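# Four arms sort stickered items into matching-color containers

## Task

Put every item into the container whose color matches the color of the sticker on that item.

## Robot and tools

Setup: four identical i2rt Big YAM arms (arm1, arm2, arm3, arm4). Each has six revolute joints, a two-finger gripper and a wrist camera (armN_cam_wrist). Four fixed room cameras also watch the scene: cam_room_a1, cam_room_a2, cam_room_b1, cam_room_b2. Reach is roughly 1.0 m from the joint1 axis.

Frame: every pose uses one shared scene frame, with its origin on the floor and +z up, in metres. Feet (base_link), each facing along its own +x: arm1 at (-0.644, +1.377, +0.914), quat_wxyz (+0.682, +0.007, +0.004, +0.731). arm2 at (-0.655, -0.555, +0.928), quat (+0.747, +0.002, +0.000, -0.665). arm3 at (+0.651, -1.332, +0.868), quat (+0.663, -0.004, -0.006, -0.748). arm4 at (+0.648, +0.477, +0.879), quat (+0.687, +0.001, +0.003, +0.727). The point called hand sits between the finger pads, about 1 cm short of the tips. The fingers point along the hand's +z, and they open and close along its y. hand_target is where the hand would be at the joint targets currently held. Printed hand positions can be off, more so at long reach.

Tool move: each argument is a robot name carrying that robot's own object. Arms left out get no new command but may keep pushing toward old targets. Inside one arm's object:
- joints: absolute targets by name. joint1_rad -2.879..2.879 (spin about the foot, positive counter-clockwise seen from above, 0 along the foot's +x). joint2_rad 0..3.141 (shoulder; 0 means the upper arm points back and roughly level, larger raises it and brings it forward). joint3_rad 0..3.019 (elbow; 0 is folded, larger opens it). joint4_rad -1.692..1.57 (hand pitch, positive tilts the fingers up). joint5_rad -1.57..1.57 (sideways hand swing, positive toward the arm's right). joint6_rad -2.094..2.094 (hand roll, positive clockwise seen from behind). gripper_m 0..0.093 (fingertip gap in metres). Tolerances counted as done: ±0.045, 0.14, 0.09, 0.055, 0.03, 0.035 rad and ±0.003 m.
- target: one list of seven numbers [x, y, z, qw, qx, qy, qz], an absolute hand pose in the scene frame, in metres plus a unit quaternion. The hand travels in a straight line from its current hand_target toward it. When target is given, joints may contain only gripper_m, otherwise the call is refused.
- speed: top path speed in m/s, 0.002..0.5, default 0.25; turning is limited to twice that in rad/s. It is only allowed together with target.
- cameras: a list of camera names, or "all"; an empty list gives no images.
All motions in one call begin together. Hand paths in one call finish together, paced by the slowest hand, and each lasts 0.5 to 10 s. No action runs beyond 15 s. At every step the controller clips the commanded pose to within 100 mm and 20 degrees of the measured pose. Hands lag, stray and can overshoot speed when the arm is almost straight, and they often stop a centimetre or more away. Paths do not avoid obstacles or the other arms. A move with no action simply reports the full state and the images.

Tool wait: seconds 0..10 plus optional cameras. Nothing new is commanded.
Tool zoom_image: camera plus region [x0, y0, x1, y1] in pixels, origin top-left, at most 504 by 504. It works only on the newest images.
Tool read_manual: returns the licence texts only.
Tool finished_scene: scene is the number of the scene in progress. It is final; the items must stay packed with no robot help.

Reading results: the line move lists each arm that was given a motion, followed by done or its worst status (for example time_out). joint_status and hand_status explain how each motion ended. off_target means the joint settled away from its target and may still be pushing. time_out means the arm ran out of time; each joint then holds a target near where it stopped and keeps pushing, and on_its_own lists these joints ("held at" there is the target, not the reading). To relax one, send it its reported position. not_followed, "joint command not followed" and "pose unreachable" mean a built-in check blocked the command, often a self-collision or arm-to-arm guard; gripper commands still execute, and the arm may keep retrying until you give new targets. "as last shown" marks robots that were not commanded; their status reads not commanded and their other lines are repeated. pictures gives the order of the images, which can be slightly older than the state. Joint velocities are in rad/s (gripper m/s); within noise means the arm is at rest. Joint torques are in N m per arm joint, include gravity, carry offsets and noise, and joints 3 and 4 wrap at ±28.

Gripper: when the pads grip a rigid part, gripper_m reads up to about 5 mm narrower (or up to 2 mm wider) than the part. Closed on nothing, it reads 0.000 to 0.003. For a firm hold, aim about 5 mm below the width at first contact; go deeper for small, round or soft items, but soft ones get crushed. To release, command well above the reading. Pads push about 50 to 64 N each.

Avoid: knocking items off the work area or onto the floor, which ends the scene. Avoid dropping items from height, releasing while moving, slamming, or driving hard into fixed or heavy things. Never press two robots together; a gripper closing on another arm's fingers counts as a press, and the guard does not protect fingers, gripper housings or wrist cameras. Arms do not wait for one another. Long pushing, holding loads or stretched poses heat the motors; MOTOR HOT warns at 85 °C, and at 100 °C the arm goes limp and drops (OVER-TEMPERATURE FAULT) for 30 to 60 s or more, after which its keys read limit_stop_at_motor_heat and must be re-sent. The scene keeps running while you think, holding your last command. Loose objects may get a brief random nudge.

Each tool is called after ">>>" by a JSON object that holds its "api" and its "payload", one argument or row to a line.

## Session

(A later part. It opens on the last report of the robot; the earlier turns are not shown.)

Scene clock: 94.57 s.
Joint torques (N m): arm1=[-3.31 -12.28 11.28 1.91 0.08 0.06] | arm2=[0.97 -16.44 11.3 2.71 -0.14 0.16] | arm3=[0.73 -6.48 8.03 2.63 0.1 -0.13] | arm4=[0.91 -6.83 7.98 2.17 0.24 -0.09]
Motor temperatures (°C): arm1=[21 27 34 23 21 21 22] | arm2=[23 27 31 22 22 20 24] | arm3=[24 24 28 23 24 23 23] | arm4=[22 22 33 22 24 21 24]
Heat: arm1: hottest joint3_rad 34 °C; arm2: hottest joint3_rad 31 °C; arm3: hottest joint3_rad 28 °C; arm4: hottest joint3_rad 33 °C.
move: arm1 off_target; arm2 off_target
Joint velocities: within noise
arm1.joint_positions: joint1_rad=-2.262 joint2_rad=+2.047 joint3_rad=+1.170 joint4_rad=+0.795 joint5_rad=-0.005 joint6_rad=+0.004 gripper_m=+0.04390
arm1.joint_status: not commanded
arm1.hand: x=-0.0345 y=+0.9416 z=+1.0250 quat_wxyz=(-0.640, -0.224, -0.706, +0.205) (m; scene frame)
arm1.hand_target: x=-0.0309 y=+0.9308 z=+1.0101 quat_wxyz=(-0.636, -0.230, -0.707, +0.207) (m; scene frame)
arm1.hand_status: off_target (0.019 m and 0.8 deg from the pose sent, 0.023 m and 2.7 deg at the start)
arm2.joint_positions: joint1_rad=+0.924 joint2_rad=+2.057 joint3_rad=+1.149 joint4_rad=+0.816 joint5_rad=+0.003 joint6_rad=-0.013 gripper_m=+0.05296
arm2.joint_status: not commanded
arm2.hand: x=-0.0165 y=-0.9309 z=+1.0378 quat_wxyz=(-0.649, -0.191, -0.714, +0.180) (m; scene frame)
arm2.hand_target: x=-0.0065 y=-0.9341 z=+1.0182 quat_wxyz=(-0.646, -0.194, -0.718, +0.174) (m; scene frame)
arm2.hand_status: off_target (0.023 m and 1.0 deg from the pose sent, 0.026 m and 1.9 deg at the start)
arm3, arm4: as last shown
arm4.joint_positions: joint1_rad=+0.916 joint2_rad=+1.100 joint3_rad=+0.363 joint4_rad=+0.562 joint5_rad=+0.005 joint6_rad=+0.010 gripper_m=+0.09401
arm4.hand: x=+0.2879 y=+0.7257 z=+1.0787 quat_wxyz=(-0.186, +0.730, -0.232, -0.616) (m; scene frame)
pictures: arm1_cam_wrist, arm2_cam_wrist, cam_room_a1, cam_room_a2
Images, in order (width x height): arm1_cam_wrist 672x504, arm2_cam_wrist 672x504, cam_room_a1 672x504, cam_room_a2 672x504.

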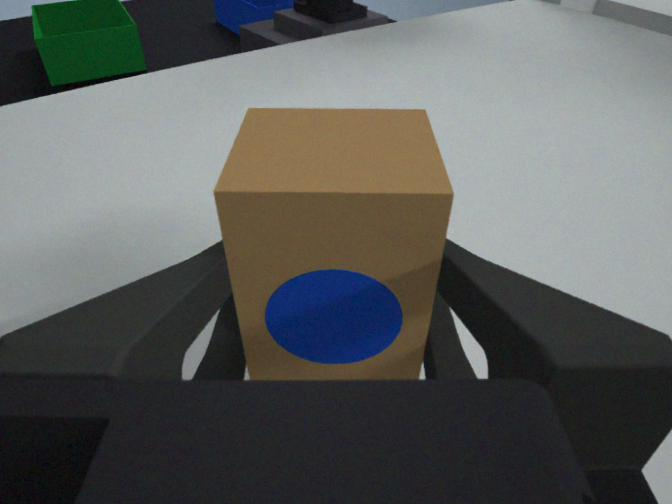

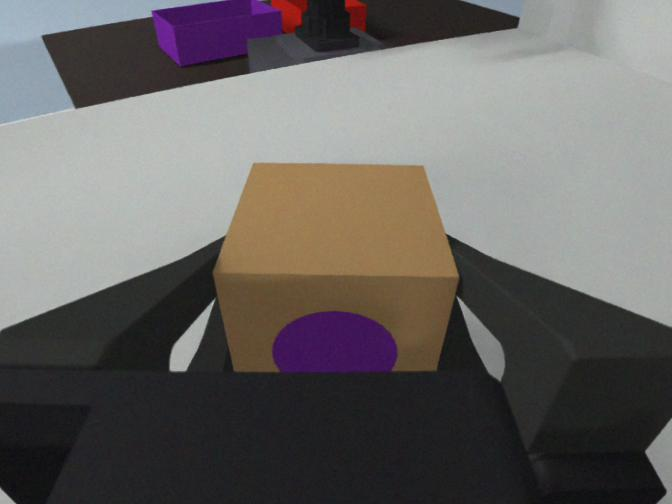

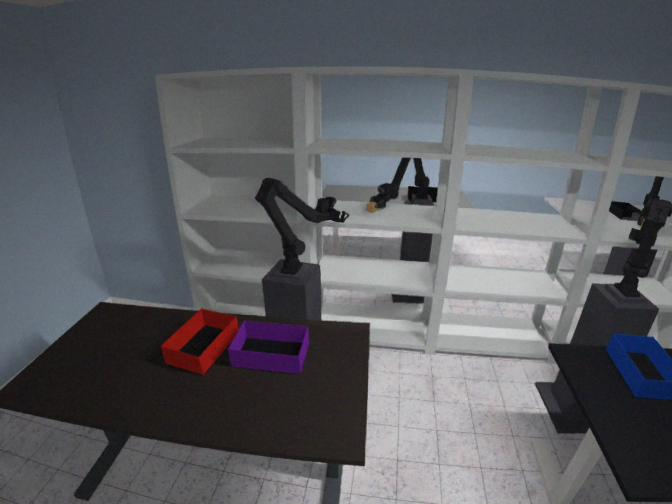

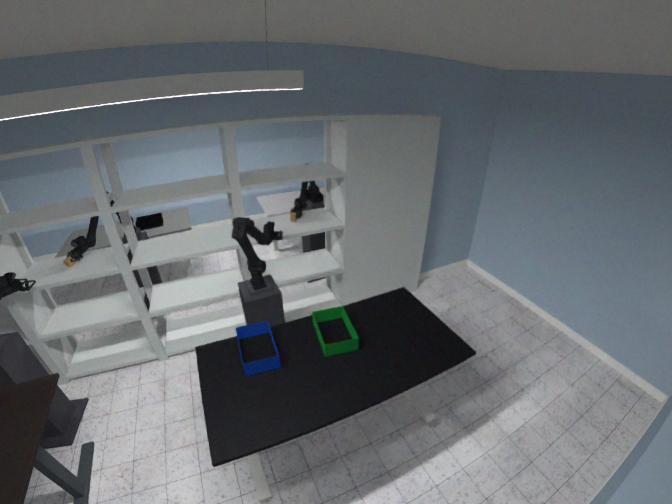

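>>> {"api": "move", "payload": {
  "arm1": {"target":[-0.033,0.938,1.027,0.640,0.224,0.706,-0.205],"speed":0.1},
  "arm2": {"target":[-0.014,-0.931,1.039,0.649,0.191,0.714,-0.180],"speed":0.1},
  "cameras": []
}}

>>> {"api": "move", "payload": {
  "arm1": {"joints":{"gripper_m":0.093}},
  "arm2": {"joints":{"gripper_m":0.093}},
  "cameras": ["arm1_cam_wrist","arm2_cam_wrist"]
}}

>>> {"api": "move", "payload": {
  "arm1": {"target":[-0.304,1.130,1.08,0.6363,0.2296,0.7067,-0.2068],"speed":0.4},
  "arm2": {"target":[-0.292,-0.766,1.09,0.646,0.1936,0.7175,-0.1743],"speed":0.4},
  "cameras": []
}}

>>> {"api": "move", "payload": {
  "arm3": {"target":[0.1025,-1.002,1.05,0.1759,-0.7271,0.2023,0.632],"speed":0.35},
  "arm4": {"target":[0.07,0.871,1.045,0.1935,-0.7211,0.2226,0.6268],"speed":0.35},
  "cameras": ["arm3_cam_wrist","arm4_cam_wrist"]
}}

Scene clock: 112.63 s.
Joint torques (N m): arm1=[-2.26 -16.32 9.21 1.33 -0.1 0.03] | arm2=[0.91 -20.95 8.95 2.3 0.06 0.07] | arm3=[0.73 -6.59 8.03 2.55 0.1 -0.12] | arm4=[1.44 -6.48 7.9 2.13 0.24 -0.1]
Motor temperatures (°C): arm1=[21 26 34 23 21 21 22] | arm2=[23 27 31 22 22 20 24] | arm3=[24 24 28 23 24 23 23] | arm4=[22 22 31 22 24 21 24]
Heat: arm1: hottest joint3_rad 34 °C; arm2: hottest joint3_rad 31 °C; arm3: hottest joint3_rad 28 °C; arm4: hottest joint3_rad 31 °C.
move: arm1 done; arm2 done
Joint velocities: within noise
arm1.joint_positions: joint1_rad=-2.262 joint2_rad=+2.047 joint3_rad=+1.170 joint4_rad=+0.795 joint5_rad=-0.007 joint6_rad=+0.004 gripper_m=+0.04390
arm1.joint_status: not commanded
arm1.hand: x=-0.0342 y=+0.9420 z=+1.0249 quat_wxyz=(-0.640, -0.224, -0.706, +0.204) (m; scene frame)
arm1.hand_target: x=-0.0329 y=+0.9381 z=+1.0270 quat_wxyz=(-0.640, -0.224, -0.706, +0.205) (m; scene frame)
arm1.hand_status: done (0.005 m and 0.1 deg from the pose sent, 0.004 m and 0.1 deg at the start)
arm2.joint_positions: joint1_rad=+0.924 joint2_rad=+2.056 joint3_rad=+1.149 joint4_rad=+0.816 joint5_rad=+0.003 joint6_rad=-0.013 gripper_m=+0.05296
arm2.joint_status: not commanded
arm2.hand: x=-0.0165 y=-0.9309 z=+1.0380 quat_wxyz=(-0.649, -0.191, -0.714, +0.180) (m; scene frame)
arm2.hand_target: x=-0.0141 y=-0.9310 z=+1.0391 quat_wxyz=(-0.649, -0.191, -0.714, +0.180) (m; scene frame)
arm2.hand_status: done (0.003 m and 0.1 deg from the pose sent, 0.003 m and 0.1 deg at the start)
arm3.joint_positions: joint1_rad=-1.970 joint2_rad=+1.050 joint3_rad=+0.387 joint4_rad=+0.507 joint5_rad=+0.014 joint6_rad=-0.002 gripper_m=+0.09402
arm3.joint_status: not commanded
arm3.hand: x=+0.2718 y=-1.1082 z=+1.0826 quat_wxyz=(+0.168, -0.735, +0.204, +0.624) (m; scene frame)
arm3.hand_target: x=+0.2740 y=-1.1051 z=+1.0900 quat_wxyz=(+0.176, -0.727, +0.202, +0.632) (m; scene frame)
arm3.hand_status: not commanded
arm4: as last shown
arm4.hand_target: x=+0.2847 y=+0.7250 z=+1.0899 quat_wxyz=(-0.193, +0.721, -0.223, -0.627) (m; scene frame)
pictures: none
No camera images: "cameras" was empty.

Scene clock: 113.23 s.
Joint torques (N m): arm1=[-1.96 -15.85 9.33 1.54 -0.04 0.05] | arm2=[0.91 -20.78 8.91 2.28 0.06 0.08] | arm3=[0.91 -6.36 7.98 2.61 0.1 -0.12] | arm4=[1.85 -6.24 8.05 2.07 0.22 -0.07]
Motor temperatures (°C): arm1=[21 26 34 23 21 21 22] | arm2=[23 27 31 22 22 20 24] | arm3=[24 24 28 23 24 23 23] | arm4=[22 22 31 22 24 21 24]
Heat: arm1: hottest joint3_rad 34 °C; arm2: hottest joint3_rad 31 °C; arm3: hottest joint3_rad 28 °C; arm4: hottest joint3_rad 31 °C.
move: arm1 done; arm2 done
Joint velocities: within noise
arm1.joint_positions: joint1_rad=-2.262 joint2_rad=+2.047 joint3_rad=+1.170 joint4_rad=+0.793 joint5_rad=-0.008 joint6_rad=+0.004 gripper_m=+0.09296
arm1.joint_status: all done
arm1.hand: x=-0.0342 y=+0.9421 z=+1.0245 quat_wxyz=(-0.640, -0.223, -0.706, +0.204) (m; scene frame)
arm1.hand_target: x=-0.0330 y=+0.9381 z=+1.0271 quat_wxyz=(-0.640, -0.224, -0.706, +0.205) (m; scene frame)
arm1.hand_status: not commanded
arm2.joint_positions: joint1_rad=+0.924 joint2_rad=+2.056 joint3_rad=+1.149 joint4_rad=+0.816 joint5_rad=+0.003 joint6_rad=-0.013 gripper_m=+0.09293
arm2.joint_status: all done
arm2.hand: x=-0.0165 y=-0.9309 z=+1.0380 quat_wxyz=(-0.649, -0.191, -0.714, +0.180) (m; scene frame)
arm2.hand_target: x=-0.0141 y=-0.9310 z=+1.0391 quat_wxyz=(-0.649, -0.191, -0.714, +0.180) (m; scene frame)
arm2.hand_status: not commanded
arm3, arm4: as last shown
pictures: arm1_cam_wrist, arm2_cam_wrist
Images, in order (width x height): arm1_cam_wrist 672x504, arm2_cam_wrist 672x504.

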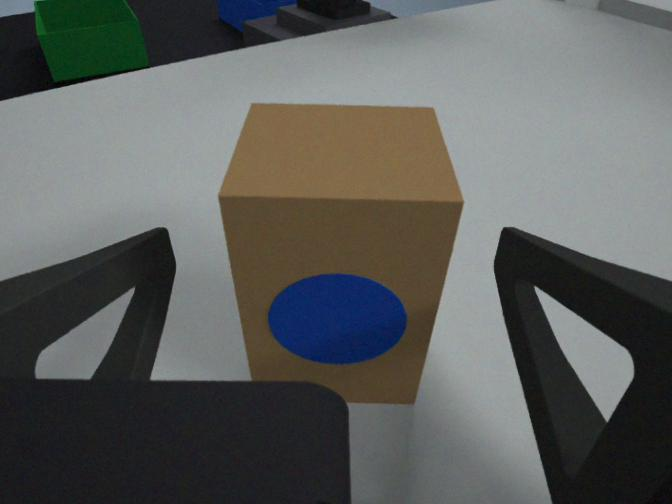

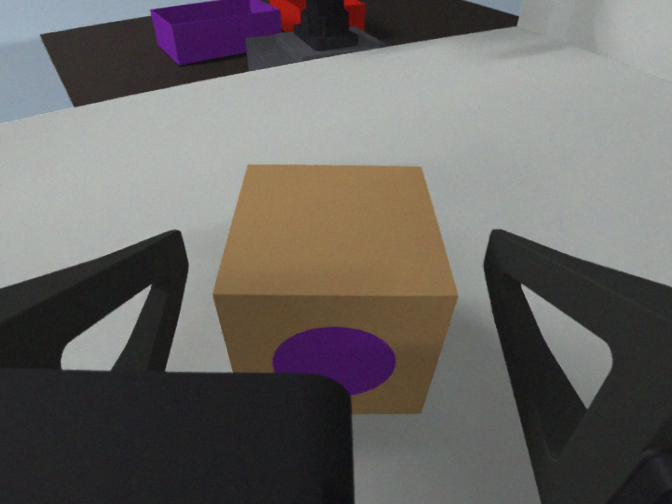

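Scene clock: 114.90 s.
Joint torques (N m): arm1=[-2.37 -2.02 8.35 1.33 -0.03 0.02] | arm2=[1.49 -6.53 7.3 1.95 0.15 0.17] | arm3=[0.85 -6.48 8.02 2.59 0.1 -0.12] | arm4=[1.55 -6.3 7.95 2.17 0.21 -0.08]
Motor temperatures (°C): arm1=[21 26 34 23 21 21 22] | arm2=[23 27 31 22 22 20 24] | arm3=[24 24 28 23 24 23 23] | arm4=[22 22 31 22 24 21 24]
Heat: arm1: hottest joint3_rad 34 °C; arm2: hottest joint3_rad 31 °C; arm3: hottest joint3_rad 28 °C; arm4: hottest joint3_rad 31 °C.
move: arm1 done; arm2 done
Joint velocities: within noise
arm1.joint_positions: joint1_rad=-2.262 joint2_rad=+1.211 joint3_rad=+0.239 joint4_rad=+0.889 joint5_rad=-0.005 joint6_rad=+0.010 gripper_m=+0.09296
arm1.joint_status: not commanded
arm1.hand: x=-0.3039 y=+1.1354 z=+1.0810 quat_wxyz=(-0.641, -0.226, -0.705, +0.203) (m; scene frame)
arm1.hand_target: x=-0.3040 y=+1.1301 z=+1.0800 quat_wxyz=(-0.636, -0.230, -0.707, +0.207) (m; scene frame)
arm1.hand_status: done (0.006 m and 0.8 deg from the pose sent, 0.333 m and 0.9 deg at the start)
arm2.joint_positions: joint1_rad=+0.924 joint2_rad=+1.254 joint3_rad=+0.250 joint4_rad=+0.923 joint5_rad=+0.003 joint6_rad=-0.013 gripper_m=+0.09293
arm2.joint_status: not commanded
arm2.hand: x=-0.2927 y=-0.7694 z=+1.0972 quat_wxyz=(-0.653, -0.190, -0.710, +0.182) (m; scene frame)
arm2.hand_target: x=-0.2922 y=-0.7660 z=+1.0899 quat_wxyz=(-0.646, -0.193, -0.718, +0.174) (m; scene frame)
arm2.hand_status: done (0.008 m and 1.5 deg from the pose sent, 0.325 m and 1.0 deg at the start)
arm3, arm4: as last shown
pictures: none
No camera images: "cameras" was empty.

Scene clock: 116.27 s.
Joint torques (N m): arm1=[-2.67 -2.14 8.38 1.32 0.03 -0.02] | arm2=[1.49 -6.48 7.31 1.92 0.15 0.17] | arm3=[0.5 -15.33 10.14 2.32 -0.09 -0.12] | arm4=[1.03 -17.03 9.39 1.16 0.11 -0.1]
Motor temperatures (°C): arm1=[21 26 34 23 21 21 22] | arm2=[23 27 31 22 22 20 24] | arm3=[24 24 28 23 24 23 23] | arm4=[22 22 31 22 24 21 24]
Heat: arm1: hottest joint3_rad 34 °C; arm2: hottest joint3_rad 31 °C; arm3: hottest joint3_rad 28 °C; arm4: hottest joint3_rad 31 °C.
move: arm3 off_target; arm4 off_target
Joint velocities: within noise
arm1, arm2: as last shown
arm3.joint_positions: joint1_rad=-1.971 joint2_rad=+1.679 joint3_rad=+0.822 joint4_rad=+0.678 joint5_rad=+0.012 joint6_rad=-0.003 gripper_m=+0.09402
arm3.joint_status: not commanded
arm3.hand: x=+0.1103 y=-1.0164 z=+1.0294 quat_wxyz=(+0.165, -0.742, +0.205, +0.616) (m; scene frame)
arm3.hand_target: x=+0.1036 y=-1.0026 z=+1.0501 quat_wxyz=(+0.176, -0.727, +0.202, +0.632) (m; scene frame)
arm3.hand_status: off_target (0.026 m and 2.8 deg from the pose sent, 0.203 m and 1.6 deg at the start)
arm4.joint_positions: joint1_rad=+0.916 joint2_rad=+1.833 joint3_rad=+1.001 joint4_rad=+0.680 joint5_rad=+0.005 joint6_rad=+0.009 gripper_m=+0.09401
arm4.joint_status: not commanded
arm4.hand: x=+0.0810 y=+0.8665 z=+1.0385 quat_wxyz=(-0.189, +0.723, -0.230, -0.624) (m; scene frame)
arm4.hand_target: x=+0.0705 y=+0.8708 z=+1.0452 quat_wxyz=(-0.194, +0.721, -0.223, -0.627) (m; scene frame)
arm4.hand_status: off_target (0.013 m and 1.1 deg from the pose sent, 0.264 m and 2.1 deg at the start)
pictures: arm3_cam_wrist, arm4_cam_wrist
Images, in order (width x height): arm3_cam_wrist 672x504, arm4_cam_wrist 672x504.

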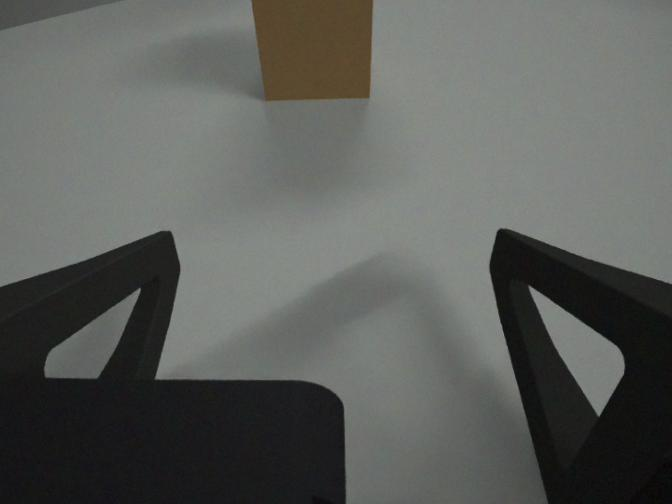

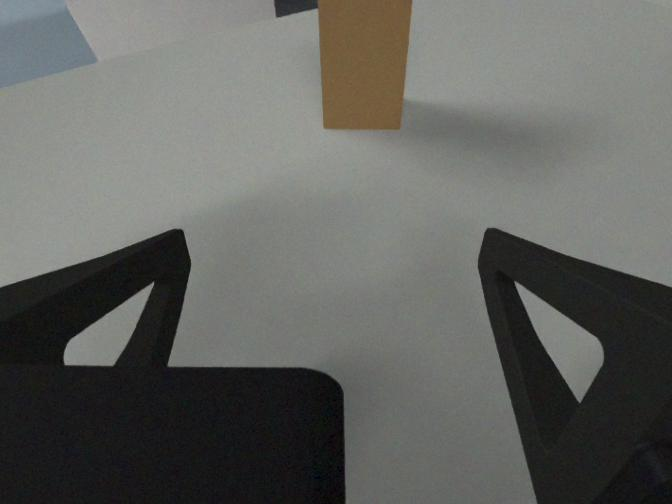

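>>> {"api": "move", "payload": {
  "arm3": {"target":[-0.033,-0.936,1.045,0.1759,-0.7271,0.2023,0.632],"speed":0.2},
  "arm4": {"target":[-0.062,0.985,1.04,0.1935,-0.7211,0.2226,0.6268],"speed":0.2},
  "cameras": ["arm3_cam_wrist","arm4_cam_wrist"]
}}

Scene clock: 134.67 s.
Joint torques (N m): arm1=[-3.25 -2.26 8.35 1.32 -0.02 -0.01] | arm2=[1.55 -6.53 7.27 1.95 0.15 0.17] | arm3=[1.9 -20.42 11.79 1.43 0.11 -0.1] | arm4=[0.32 -22.83 11.62 1.13 -0.03 -0.08]
Motor temperatures (°C): arm1=[21 25 33 23 21 21 22] | arm2=[23 26 30 22 22 20 23] | arm3=[24 24 28 23 24 23 23] | arm4=[22 22 33 22 24 21 24]
Heat: arm1: hottest joint3_rad 33 °C; arm2: hottest joint3_rad 30 °C; arm3: hottest joint3_rad 28 °C; arm4: hottest joint3_rad 33 °C.
move: arm3 off_target; arm4 off_target
Joint velocities: within noise
arm1, arm2: as last shown
arm3.joint_positions: joint1_rad=-1.971 joint2_rad=+1.977 joint3_rad=+1.292 joint4_rad=+0.531 joint5_rad=+0.027 joint6_rad=-0.004 gripper_m=+0.09402
arm3.joint_status: not commanded
arm3.hand: x=-0.0187 y=-0.9393 z=+1.0332 quat_wxyz=(+0.174, -0.733, +0.207, +0.624) (m; scene frame)
arm3.hand_target: x=-0.0320 y=-0.9366 z=+1.0450 quat_wxyz=(+0.176, -0.727, +0.202, +0.632) (m; scene frame)
arm3.hand_status: off_target (0.019 m and 1.3 deg from the pose sent, 0.165 m and 2.8 deg at the start)
arm4.joint_positions: joint1_rad=+0.895 joint2_rad=+2.177 joint3_rad=+1.603 joint4_rad=+0.423 joint5_rad=-0.020 joint6_rad=+0.005 gripper_m=+0.09401
arm4.joint_status: not commanded
arm4.hand: x=-0.0530 y=+0.9744 z=+1.0386 quat_wxyz=(-0.188, +0.723, -0.228, -0.625) (m; scene frame)
arm4.hand_target: x=-0.0611 y=+0.9843 z=+1.0400 quat_wxyz=(-0.194, +0.721, -0.223, -0.627) (m; scene frame)
arm4.hand_status: off_target (0.014 m and 1.0 deg from the pose sent, 0.186 m and 1.1 deg at the start)
pictures: arm3_cam_wrist, arm4_cam_wrist
Images, in order (width x height): arm3_cam_wrist 672x504, arm4_cam_wrist 672x504.

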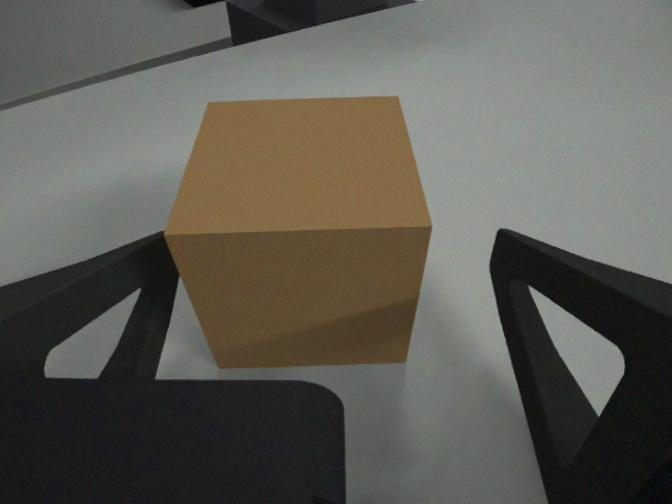

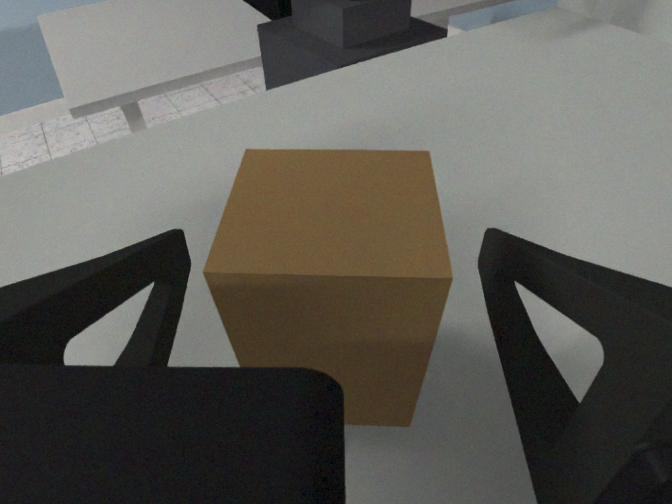

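>>> {"api": "move", "payload": {
  "arm3": {"joints":{"gripper_m":0.03}},
  "arm4": {"joints":{"gripper_m":0.03}},
  "cameras": ["arm3_cam_wrist","arm4_cam_wrist"]
}}

>>> {"api": "move", "payload": {
  "arm3": {"target":[-0.025,-0.938,1.11,0.1759,-0.7271,0.2023,0.632],"speed":0.25},
  "arm4": {"target":[-0.053,0.977,1.12,0.1935,-0.7211,0.2226,0.6268],"speed":0.25},
  "cameras": ["arm3_cam_wrist","arm4_cam_wrist"]
}}

>>> {"api": "move", "payload": {
  "arm3": {"target":[0.274,-1.105,1.13,0.1759,-0.7271,0.2023,0.632],"speed":0.4},
  "arm4": {"target":[0.2846,0.725,1.13,0.1935,-0.7211,0.2226,0.6268],"speed":0.4},
  "cameras": []
}}

>>> {"api": "move", "payload": {
  "arm3": {"joints":{"joint2_rad":0.65,"joint3_rad":0.95,"joint4_rad":-0.7}},
  "arm4": {"joints":{"joint2_rad":0.65,"joint3_rad":0.95,"joint4_rad":-0.7}},
  "cameras": []
}}

>>> {"api": "move", "payload": {
  "arm3": {"joints":{"joint1_rad":1.787,"joint5_rad":0,"joint6_rad":0}},
  "arm4": {"joints":{"joint1_rad":-1.93,"joint5_rad":0,"joint6_rad":0}},
  "cameras": []
}}

>>> {"api": "move", "payload": {
  "arm3": {"joints":{"joint2_rad":1.75,"joint3_rad":1.59,"joint4_rad":-1.41}},
  "arm4": {"joints":{"joint2_rad":1.74,"joint3_rad":1.57,"joint4_rad":-1.4}},
  "cameras": ["arm3_cam_wrist","arm4_cam_wrist"]
}}

Scene clock: 158.90 s.
Joint torques (N m): arm1=[-2.78 -2.73 8.47 1.32 -0.03 0.01] | arm2=[1.61 -6.48 7.31 1.99 0.15 0.17] | arm3=[1.85 -20.42 11.74 1.47 0.08 -0.08] | arm4=[0.85 -22.59 11.84 1.21 -0.03 -0.08]
Motor temperatures (°C): arm1=[21 25 32 23 21 21 22] | arm2=[23 26 29 22 22 20 23] | arm3=[24 26 30 23 24 23 23] | arm4=[22 26 34 22 24 21 24]
Heat: arm1: hottest joint3_rad 32 °C; arm2: hottest joint3_rad 29 °C; arm3: hottest joint3_rad 30 °C; arm4: hottest joint3_rad 34 °C.
move: arm3 off_target; arm4 off_target
Joint velocities: within noise
arm1, arm2: as last shown
arm3.joint_positions: joint1_rad=-1.971 joint2_rad=+1.977 joint3_rad=+1.292 joint4_rad=+0.530 joint5_rad=+0.028 joint6_rad=-0.004 gripper_m=+0.05306
arm3.joint_status: gripper_m off_target (ended at +0.05310, target +0.03000)
arm3.hand: x=-0.0186 y=-0.9393 z=+1.0329 quat_wxyz=(+0.174, -0.734, +0.207, +0.623) (m; scene frame)
arm3.hand_target: x=-0.0320 y=-0.9366 z=+1.0450 quat_wxyz=(+0.176, -0.727, +0.202, +0.632) (m; scene frame)
arm3.hand_status: not commanded
arm4.joint_positions: joint1_rad=+0.895 joint2_rad=+2.177 joint3_rad=+1.604 joint4_rad=+0.422 joint5_rad=-0.021 joint6_rad=+0.002 gripper_m=+0.04431
arm4.joint_status: gripper_m off_target (ended at +0.04433, target +0.03000)
arm4.hand: x=-0.0531 y=+0.9743 z=+1.0387 quat_wxyz=(-0.189, +0.723, -0.227, -0.624) (m; scene frame)
arm4.hand_target: x=-0.0611 y=+0.9843 z=+1.0400 quat_wxyz=(-0.194, +0.721, -0.223, -0.627) (m; scene frame)
arm4.hand_status: not commanded
pictures: arm3_cam_wrist, arm4_cam_wrist
Images, in order (width x height): arm3_cam_wrist 672x504, arm4_cam_wrist 672x504.

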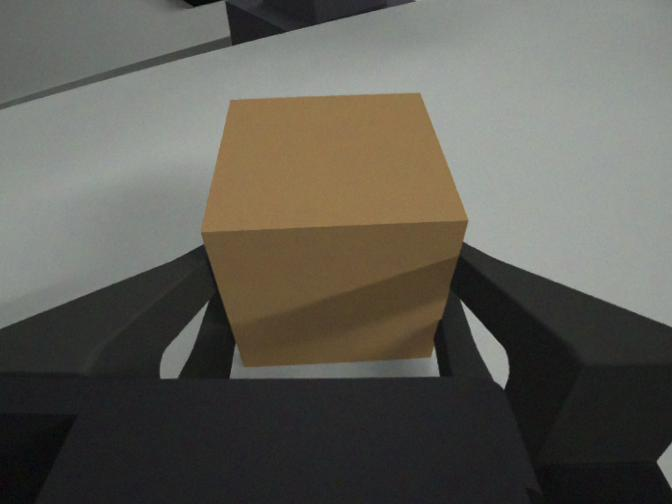

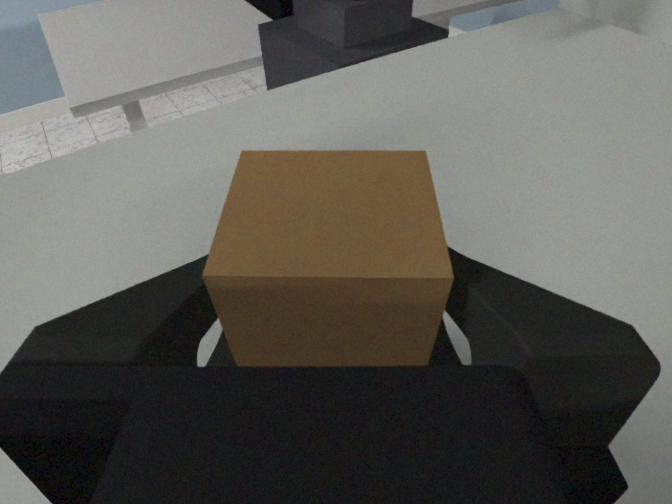

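Scene clock: 160.10 s.
Joint torques (N m): arm1=[-3.43 -2.49 8.47 1.43 -0.01 0.01] | arm2=[1.55 -6.59 7.32 1.98 0.16 0.16] | arm3=[1.85 -21.95 12.74 1.7 0 -0.08] | arm4=[0.91 -25.52 12.1 1.25 0.06 -0.09]
Motor temperatures (°C): arm1=[21 25 32 23 21 21 22] | arm2=[23 26 29 22 22 20 23] | arm3=[24 26 30 23 24 23 23] | arm4=[22 26 34 22 24 21 25]
Heat: arm1: hottest joint3_rad 32 °C; arm2: hottest joint3_rad 29 °C; arm3: hottest joint3_rad 30 °C; arm4: hottest joint3_rad 34 °C.
move: arm3 off_target; arm4 off_target
Joint velocities: within noise
arm1, arm2: as last shown
arm3.joint_positions: joint1_rad=-1.971 joint2_rad=+1.886 joint3_rad=+1.305 joint4_rad=+0.391 joint5_rad=+0.028 joint6_rad=-0.005 gripper_m=+0.05306
arm3.joint_status: not commanded
arm3.hand: x=-0.0118 y=-0.9426 z=+1.0746 quat_wxyz=(+0.171, -0.745, +0.209, +0.610) (m; scene frame)
arm3.hand_target: x=-0.0229 y=-0.9391 z=+1.1101 quat_wxyz=(+0.176, -0.727, +0.202, +0.632) (m; scene frame)
arm3.hand_status: off_target (0.038 m and 3.3 deg from the pose sent, 0.077 m and 1.4 deg at the start)
arm4.joint_positions: joint1_rad=+0.895 joint2_rad=+2.084 joint3_rad=+1.609 joint4_rad=+0.284 joint5_rad=-0.021 joint6_rad=+0.002 gripper_m=+0.04431
arm4.joint_status: not commanded
arm4.hand: x=-0.0453 y=+0.9691 z=+1.0860 quat_wxyz=(-0.184, +0.735, -0.231, -0.610) (m; scene frame)
arm4.hand_target: x=-0.0512 y=+0.9756 z=+1.1199 quat_wxyz=(-0.194, +0.721, -0.223, -0.627) (m; scene frame)
arm4.hand_status: off_target (0.036 m and 2.9 deg from the pose sent, 0.081 m and 0.8 deg at the start)
pictures: arm3_cam_wrist, arm4_cam_wrist
Images, in order (width x height): arm3_cam_wrist 672x504, arm4_cam_wrist 672x504.

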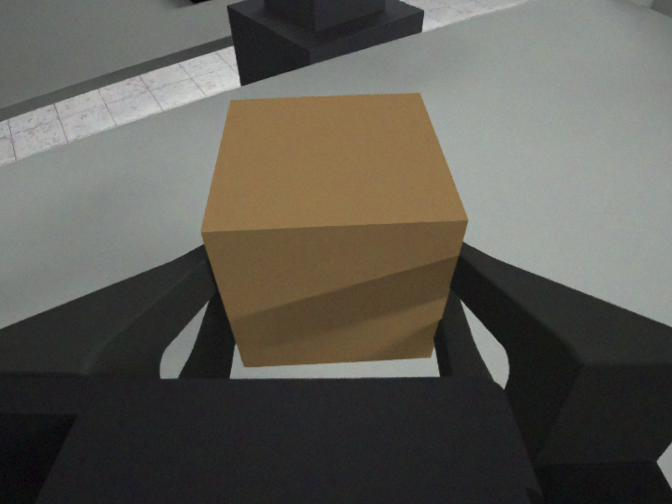

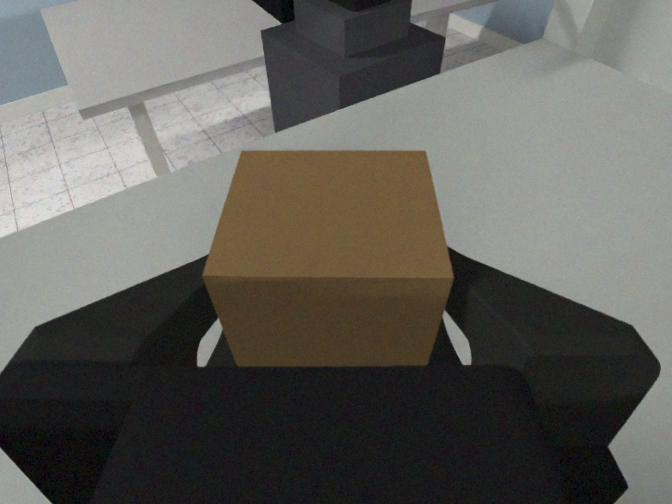

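Scene clock: 161.90 s.
Joint torques (N m): arm1=[-3.02 -2.61 8.36 1.42 -0.06 -0.01] | arm2=[1.38 -6.65 7.3 1.95 0.15 0.17] | arm3=[0.79 -4.31 8.95 1.72 -0.1 -0.09] | arm4=[1.61 -4.19 9.25 1.09 0.19 0.02]
Motor temperatures (°C): arm1=[21 25 32 23 21 21 22] | arm2=[23 26 29 22 22 20 23] | arm3=[24 26 30 23 24 23 23] | arm4=[22 26 34 22 24 21 25]
Heat: arm1: hottest joint3_rad 32 °C; arm2: hottest joint3_rad 29 °C; arm3: hottest joint3_rad 30 °C; arm4: hottest joint3_rad 34 °C.
move: arm3 done; arm4 done
Joint velocities: within noise
arm1, arm2: as last shown
arm3.joint_positions: joint1_rad=-1.971 joint2_rad=+0.935 joint3_rad=+0.457 joint4_rad=+0.355 joint5_rad=+0.020 joint6_rad=-0.005 gripper_m=+0.05306
arm3.joint_status: not commanded
arm3.hand: x=+0.2736 y=-1.1070 z=+1.1331 quat_wxyz=(+0.175, -0.724, +0.202, +0.636) (m; scene frame)
arm3.hand_target: x=+0.2740 y=-1.1050 z=+1.1301 quat_wxyz=(+0.176, -0.727, +0.202, +0.632) (m; scene frame)
arm3.hand_status: done (0.004 m and 0.5 deg from the pose sent, 0.333 m and 3.3 deg at the start)
arm4.joint_positions: joint1_rad=+0.916 joint2_rad=+0.972 joint3_rad=+0.425 joint4_rad=+0.412 joint5_rad=+0.005 joint6_rad=+0.002 gripper_m=+0.04431
arm4.joint_status: not commanded
arm4.hand: x=+0.2889 y=+0.7251 z=+1.1296 quat_wxyz=(-0.193, +0.718, -0.226, -0.630) (m; scene frame)
arm4.hand_target: x=+0.2846 y=+0.7249 z=+1.1300 quat_wxyz=(-0.193, +0.721, -0.222, -0.627) (m; scene frame)
arm4.hand_status: done (0.004 m and 0.6 deg from the pose sent, 0.413 m and 2.8 deg at the start)
pictures: none
No camera images: "cameras" was empty.

Scene clock: 163.43 s.
Joint torques (N m): arm1=[-2.78 -2.08 8.31 1.25 -0.03 -0.02] | arm2=[1.44 -6.59 7.32 1.96 0.15 0.17] | arm3=[0.97 -2.73 12.08 1.62 -0.08 -0.1] | arm4=[1.03 -1.79 10.56 1.17 0.26 -0.03]
Motor temperatures (°C): arm1=[21 25 32 23 21 21 22] | arm2=[23 26 29 22 22 20 23] | arm3=[24 26 30 23 24 23 23] | arm4=[22 26 34 22 24 21 25]
Heat: arm1: hottest joint3_rad 32 °C; arm2: hottest joint3_rad 29 °C; arm3: hottest joint3_rad 30 °C; arm4: hottest joint3_rad 34 °C.
move: arm3 done; arm4 done
Joint velocities: within noise
arm1, arm2: as last shown
arm3.joint_positions: joint1_rad=-1.971 joint2_rad=+0.656 joint3_rad=+0.922 joint4_rad=-0.697 joint5_rad=+0.020 joint6_rad=-0.005 gripper_m=+0.05306
arm3.joint_status: all done
arm3.hand: x=+0.3427 y=-1.1448 z=+1.2768 quat_wxyz=(+0.143, -0.814, +0.224, +0.517) (m; scene frame)
arm3.hand_target: x=+0.3454 y=-1.1443 z=+1.2945 quat_wxyz=(+0.148, -0.806, +0.222, +0.529) (m; scene frame)
arm3.hand_status: not commanded
arm4.joint_positions: joint1_rad=+0.916 joint2_rad=+0.651 joint3_rad=+0.932 joint4_rad=-0.691 joint5_rad=+0.005 joint6_rad=+0.002 gripper_m=+0.04431
arm4.joint_status: all done
arm4.hand: x=+0.3563 y=+0.6805 z=+1.3009 quat_wxyz=(-0.161, +0.797, -0.250, -0.525) (m; scene frame)
arm4.hand_target: x=+0.3563 y=+0.6781 z=+1.3098 quat_wxyz=(-0.164, +0.796, -0.244, -0.529) (m; scene frame)
arm4.hand_status: not commanded
pictures: none
No camera images: "cameras" was empty.

Scene clock: 166.00 s.
Joint torques (N m): arm1=[-3.14 -2.32 8.32 1.4 -0.02 -0.01] | arm2=[1.49 -6.59 7.3 1.96 0.14 0.18] | arm3=[1.9 -2.43 12.04 1.63 0.13 -0.01] | arm4=[0.85 -1.61 10.55 1.06 -0.01 0.03]
Motor temperatures (°C): arm1=[21 25 32 23 21 21 22] | arm2=[23 25 29 22 22 20 23] | arm3=[24 26 30 23 24 23 23] | arm4=[22 25 35 22 24 21 25]
Heat: arm1: hottest joint3_rad 32 °C; arm2: hottest joint3_rad 29 °C; arm3: hottest joint3_rad 30 °C; arm4: hottest joint3_rad 35 °C.
move: arm3 done; arm4 done
Joint velocities: within noise
arm1, arm2: as last shown
arm3.joint_positions: joint1_rad=+1.778 joint2_rad=+0.657 joint3_rad=+0.922 joint4_rad=-0.697 joint5_rad=-0.003 joint6_rad=-0.004 gripper_m=+0.05303
arm3.joint_status: all done
arm3.hand: x=+1.0064 y=-1.2953 z=+1.2795 quat_wxyz=(-0.539, +0.042, -0.841, -0.017) (m; scene frame)
arm3.hand_target: x=+1.0037 y=-1.2923 z=+1.2974 quat_wxyz=(-0.552, +0.044, -0.832, -0.021) (m; scene frame)
arm3.hand_status: not commanded
arm4.joint_positions: joint1_rad=-1.929 joint2_rad=+0.651 joint3_rad=+0.932 joint4_rad=-0.691 joint5_rad=+0.002 joint6_rad=+0.002 gripper_m=+0.04428
arm4.joint_status: all done
arm4.hand: x=+0.9897 y=+0.3721 z=+1.2989 quat_wxyz=(-0.540, -0.126, -0.828, +0.085) (m; scene frame)
arm4.hand_target: x=+0.9885 y=+0.3726 z=+1.3078 quat_wxyz=(-0.544, -0.125, -0.825, +0.085) (m; scene frame)
arm4.hand_status: not commanded
pictures: none
No camera images: "cameras" was empty.

Scene clock: 167.77 s.
Joint torques (N m): arm1=[-2.37 -2.26 8.36 1.44 -0.03 0.01] | arm2=[1.49 -6.42 7.31 1.98 0.15 0.17] | arm3=[1.73 -20.13 12.37 -0.53 0.12 0] | arm4=[0.44 -19.55 11.02 -0.4 -0.01 0.02]
Motor temperatures (°C): arm1=[21 25 32 23 21 21 22] | arm2=[23 25 29 22 22 20 23] | arm3=[24 26 30 23 24 23 24] | arm4=[22 25 35 22 24 21 25]
Heat: arm1: hottest joint3_rad 32 °C; arm2: hottest joint3_rad 29 °C; arm3: hottest joint3_rad 30 °C; arm4: hottest joint3_rad 35 °C.
move: arm3 done; arm4 done
Joint velocities: within noise
arm1.joint_positions: joint1_rad=-2.262 joint2_rad=+1.211 joint3_rad=+0.239 joint4_rad=+0.889 joint5_rad=-0.005 joint6_rad=+0.010 gripper_m=+0.09296
arm1.joint_status: not commanded
arm1.hand: x=-0.3039 y=+1.1354 z=+1.0810 quat_wxyz=(-0.641, -0.226, -0.705, +0.203) (m; scene frame)
arm1.hand_target: x=-0.3040 y=+1.1301 z=+1.0800 quat_wxyz=(-0.636, -0.230, -0.707, +0.207) (m; scene frame)
arm1.hand_status: not commanded
arm2.joint_positions: joint1_rad=+0.924 joint2_rad=+1.254 joint3_rad=+0.250 joint4_rad=+0.923 joint5_rad=+0.003 joint6_rad=-0.013 gripper_m=+0.09293
arm2.joint_status: not commanded
arm2.hand: x=-0.2927 y=-0.7694 z=+1.0972 quat_wxyz=(-0.653, -0.190, -0.710, +0.182) (m; scene frame)
arm2.hand_target: x=-0.2922 y=-0.7660 z=+1.0899 quat_wxyz=(-0.646, -0.193, -0.718, +0.174) (m; scene frame)
arm2.hand_status: not commanded
arm3.joint_positions: joint1_rad=+1.778 joint2_rad=+1.767 joint3_rad=+1.540 joint4_rad=-1.402 joint5_rad=-0.003 joint6_rad=-0.004 gripper_m=+0.05303
arm3.joint_status: all done
arm3.hand: x=+1.1690 y=-1.2849 z=+1.0230 quat_wxyz=(+0.028, +0.045, -0.999, +0.007) (m; scene frame)
arm3.hand_target: x=+1.1818 y=-1.2787 z=+1.0496 quat_wxyz=(-0.001, +0.048, -0.999, +0.007) (m; scene frame)
arm3.hand_status: not commanded
arm4.joint_positions: joint1_rad=-1.929 joint2_rad=+1.758 joint3_rad=+1.529 joint4_rad=-1.389 joint5_rad=+0.002 joint6_rad=+0.002 gripper_m=+0.04428
arm4.joint_status: all done
arm4.hand: x=+1.1439 y=+0.3228 z=+1.0328 quat_wxyz=(+0.026, -0.151, -0.988, +0.000) (m; scene frame)
arm4.hand_target: x=+1.1538 y=+0.3196 z=+1.0570 quat_wxyz=(+0.002, -0.151, -0.989, +0.002) (m; scene frame)
arm4.hand_status: not commanded
pictures: arm3_cam_wrist, arm4_cam_wrist
Images, in order (width x height): arm3_cam_wrist 672x504, arm4_cam_wrist 672x504.

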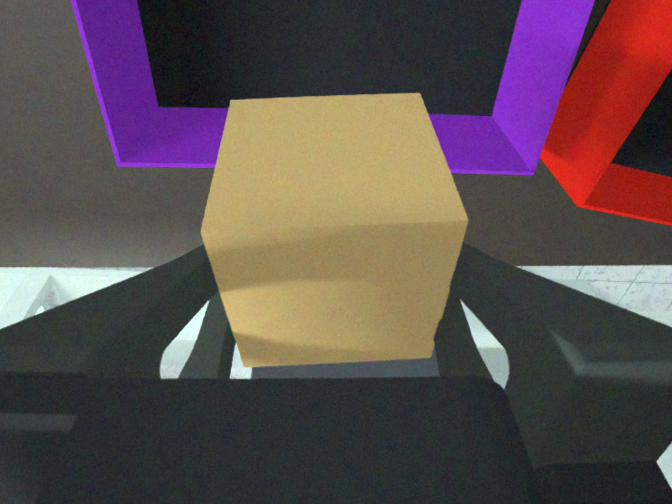

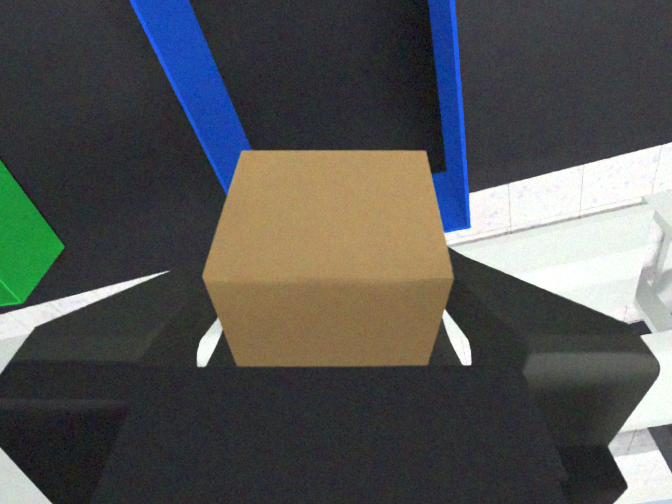

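>>> {"api": "move", "payload": {
  "arm3": {"target":[1.2,-1.281,0.82,0,0.048,-0.999,0],"speed":0.3},
  "arm4": {"target":[1.158,0.330,0.80,0,-0.151,-0.989,0],"speed":0.3},
  "cameras": ["arm3_cam_wrist","arm4_cam_wrist"]
}}

Scene clock: 179.17 s.
Joint torques (N m): arm1=[-2.49 -2.43 8.43 1.47 -0.02 0] | arm2=[1.49 -6.53 7.31 1.95 0.15 0.17] | arm3=[1.2 -21.42 6.76 0.25 -0.07 -0.07] | arm4=[1.2 -19.6 6.37 0.43 -0.02 0.18]
Motor temperatures (°C): arm1=[21 25 32 23 21 21 22] | arm2=[23 25 29 22 22 20 23] | arm3=[24 26 30 23 24 23 24] | arm4=[22 26 36 22 24 21 25]
Heat: arm1: hottest joint3_rad 32 °C; arm2: hottest joint3_rad 29 °C; arm3: hottest joint3_rad 30 °C; arm4: hottest joint3_rad 36 °C.
move: arm3 done; arm4 done
Joint velocities: within noise
arm1, arm2: as last shown
arm3.joint_positions: joint1_rad=+1.778 joint2_rad=+2.044 joint3_rad=+1.362 joint4_rad=-0.907 joint5_rad=-0.011 joint6_rad=-0.004 gripper_m=+0.05303
arm3.joint_status: not commanded
arm3.hand: x=+1.1957 y=-1.2839 z=+0.8153 quat_wxyz=(+0.009, +0.045, -0.999, +0.002) (m; scene frame)
arm3.hand_target: x=+1.1999 y=-1.2810 z=+0.8200 quat_wxyz=(+0.000, +0.048, -0.999, +0.000) (m; scene frame)
arm3.hand_status: done (0.007 m and 1.1 deg from the pose sent, 0.205 m and 3.4 deg at the start)
arm4.joint_positions: joint1_rad=-1.914 joint2_rad=+2.047 joint3_rad=+1.269 joint4_rad=-0.811 joint5_rad=-0.001 joint6_rad=+0.008 gripper_m=+0.04428
arm4.joint_status: not commanded
arm4.hand: x=+1.1495 y=+0.3286 z=+0.7974 quat_wxyz=(+0.011, -0.147, -0.989, +0.000) (m; scene frame)
arm4.hand_target: x=+1.1580 y=+0.3300 z=+0.8002 quat_wxyz=(+0.000, -0.151, -0.989, +0.000) (m; scene frame)
arm4.hand_status: done (0.009 m and 1.3 deg from the pose sent, 0.233 m and 3.0 deg at the start)
pictures: arm3_cam_wrist, arm4_cam_wrist
Images, in order (width x height): arm3_cam_wrist 672x504, arm4_cam_wrist 672x504.

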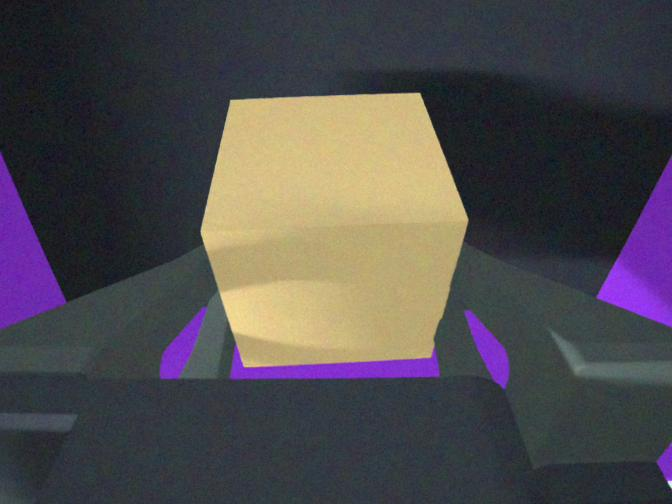

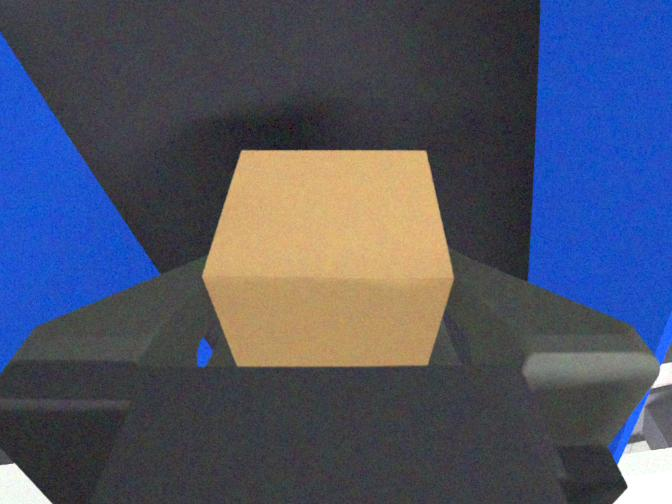

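>>> {"api": "move", "payload": {
  "arm3": {"target":[1.205,-1.281,0.765,0,0.048,-0.999,0],"speed":0.2},
  "arm4": {"target":[1.160,0.331,0.745,0,-0.151,-0.989,0],"speed":0.2},
  "cameras": ["arm3_cam_wrist","arm4_cam_wrist"]
}}

>>> {"api": "move", "payload": {
  "arm3": {"target":[1.205,-1.281,0.745,0,0.048,-0.999,0],"speed":0.08},
  "arm4": {"target":[1.160,0.331,0.722,0,-0.151,-0.989,0],"speed":0.08},
  "cameras": ["arm3_cam_wrist","arm4_cam_wrist"]
}}

Scene clock: 186.20 s.
Joint torques (N m): arm1=[-2.73 -2.9 8.46 1.37 -0.03 0.02] | arm2=[1.55 -6.53 7.31 1.99 0.16 0.16] | arm3=[1.14 -19.43 6.5 0.39 -0.08 -0.07] | arm4=[1.38 -19.49 5.89 0.32 -0.06 0.22]
Motor temperatures (°C): arm1=[21 24 32 23 21 21 22] | arm2=[23 25 29 22 22 20 23] | arm3=[24 26 30 23 24 23 24] | arm4=[22 26 35 22 24 21 26]
Heat: arm1: hottest joint3_rad 32 °C; arm2: hottest joint3_rad 29 °C; arm3: hottest joint3_rad 30 °C; arm4: hottest joint3_rad 35 °C.
move: arm3 done; arm4 done
Joint velocities: within noise
arm1, arm2: as last shown
arm3.joint_positions: joint1_rad=+1.778 joint2_rad=+2.122 joint3_rad=+1.362 joint4_rad=-0.805 joint5_rad=-0.011 joint6_rad=-0.004 gripper_m=+0.05303
arm3.joint_status: not commanded
arm3.hand: x=+1.2053 y=-1.2837 z=+0.7740 quat_wxyz=(-0.003, +0.045, -0.999, +0.001) (m; scene frame)
arm3.hand_target: x=+1.2048 y=-1.2810 z=+0.7650 quat_wxyz=(+0.000, +0.048, -0.999, +0.000) (m; scene frame)
arm3.hand_status: done (0.009 m and 0.5 deg from the pose sent, 0.051 m and 1.1 deg at the start)
arm4.joint_positions: joint1_rad=-1.913 joint2_rad=+2.147 joint3_rad=+1.269 joint4_rad=-0.704 joint5_rad=-0.001 joint6_rad=+0.011 gripper_m=+0.04428
arm4.joint_status: not commanded
arm4.hand: x=+1.1523 y=+0.3284 z=+0.7465 quat_wxyz=(+0.007, -0.148, -0.989, +0.001) (m; scene frame)
arm4.hand_target: x=+1.1600 y=+0.3310 z=+0.7452 quat_wxyz=(+0.000, -0.151, -0.989, +0.000) (m; scene frame)
arm4.hand_status: done (0.008 m and 0.9 deg from the pose sent, 0.053 m and 1.3 deg at the start)
pictures: arm3_cam_wrist, arm4_cam_wrist
Images, in order (width x height): arm3_cam_wrist 672x504, arm4_cam_wrist 672x504.

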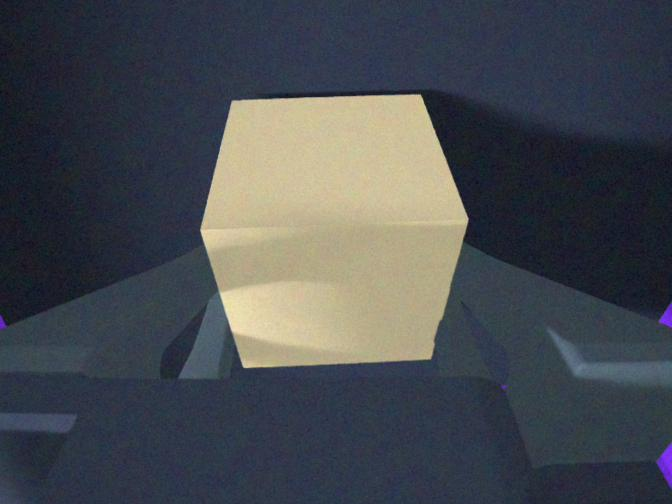

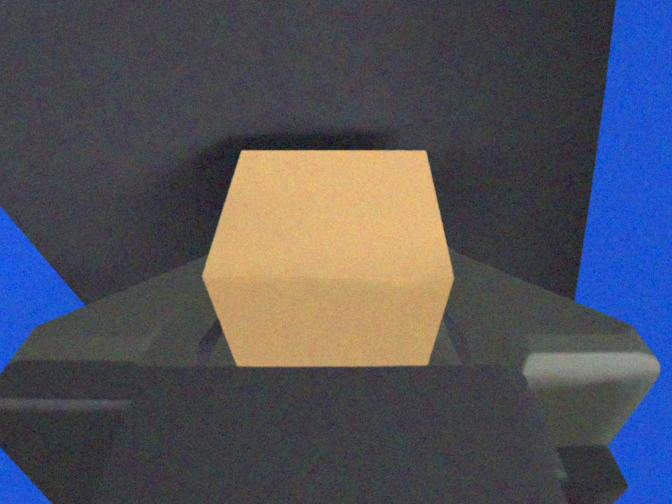

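Scene clock: 187.17 s.
Joint torques (N m): arm1=[-2.37 -2.2 8.29 1.31 0 0.01] | arm2=[1.49 -6.59 7.28 1.95 0.15 0.17] | arm3=[1.26 -16.32 6.13 1.05 -0.08 -0.06] | arm4=[1.26 -18.08 6.04 0.53 -0.02 0.2]
Motor temperatures (°C): arm1=[21 24 32 23 21 21 22] | arm2=[23 25 29 22 22 20 23] | arm3=[24 26 30 23 24 23 24] | arm4=[22 26 35 22 24 21 26]
Heat: arm1: hottest joint3_rad 32 °C; arm2: hottest joint3_rad 29 °C; arm3: hottest joint3_rad 30 °C; arm4: hottest joint3_rad 35 °C.
move: arm3 off_target; arm4 off_target
Joint velocities: within noise
arm1, arm2: as last shown
arm3.joint_positions: joint1_rad=+1.778 joint2_rad=+2.122 joint3_rad=+1.362 joint4_rad=-0.782 joint5_rad=-0.011 joint6_rad=-0.004 gripper_m=+0.05303
arm3.joint_status: not commanded
arm3.hand: x=+1.2109 y=-1.2832 z=+0.7739 quat_wxyz=(-0.014, +0.045, -0.999, +0.001) (m; scene frame)
arm3.hand_target: x=+1.2037 y=-1.2812 z=+0.7461 quat_wxyz=(+0.000, +0.048, -0.999, +0.000) (m; scene frame)
arm3.hand_status: off_target (0.030 m and 1.7 deg from the pose sent, 0.029 m and 0.5 deg at the start)
arm4.joint_positions: joint1_rad=-1.913 joint2_rad=+2.173 joint3_rad=+1.269 joint4_rad=-0.662 joint5_rad=-0.002 joint6_rad=+0.011 gripper_m=+0.04428
arm4.joint_status: not commanded
arm4.hand: x=+1.1555 y=+0.3274 z=+0.7333 quat_wxyz=(-0.001, -0.148, -0.989, +0.002) (m; scene frame)
arm4.hand_target: x=+1.1597 y=+0.3310 z=+0.7223 quat_wxyz=(+0.000, -0.151, -0.989, +0.000) (m; scene frame)
arm4.hand_status: off_target (0.013 m and 0.4 deg from the pose sent, 0.026 m and 0.9 deg at the start)
pictures: arm3_cam_wrist, arm4_cam_wrist
Images, in order (width x height): arm3_cam_wrist 672x504, arm4_cam_wrist 672x504.

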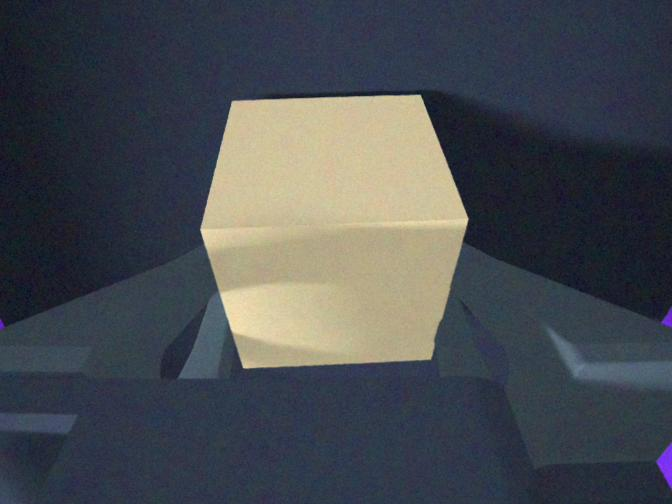

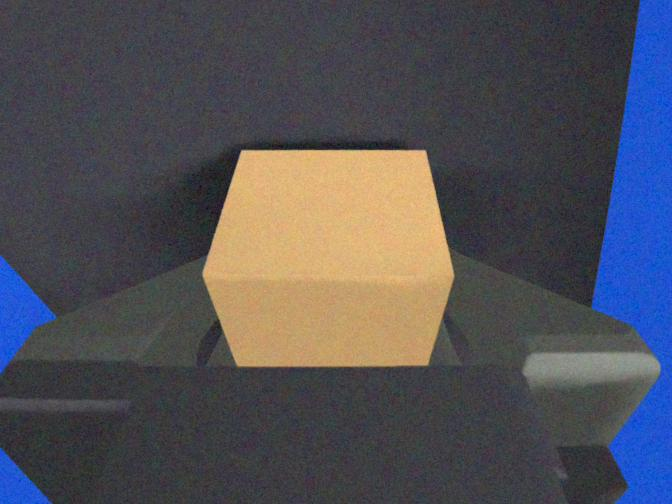

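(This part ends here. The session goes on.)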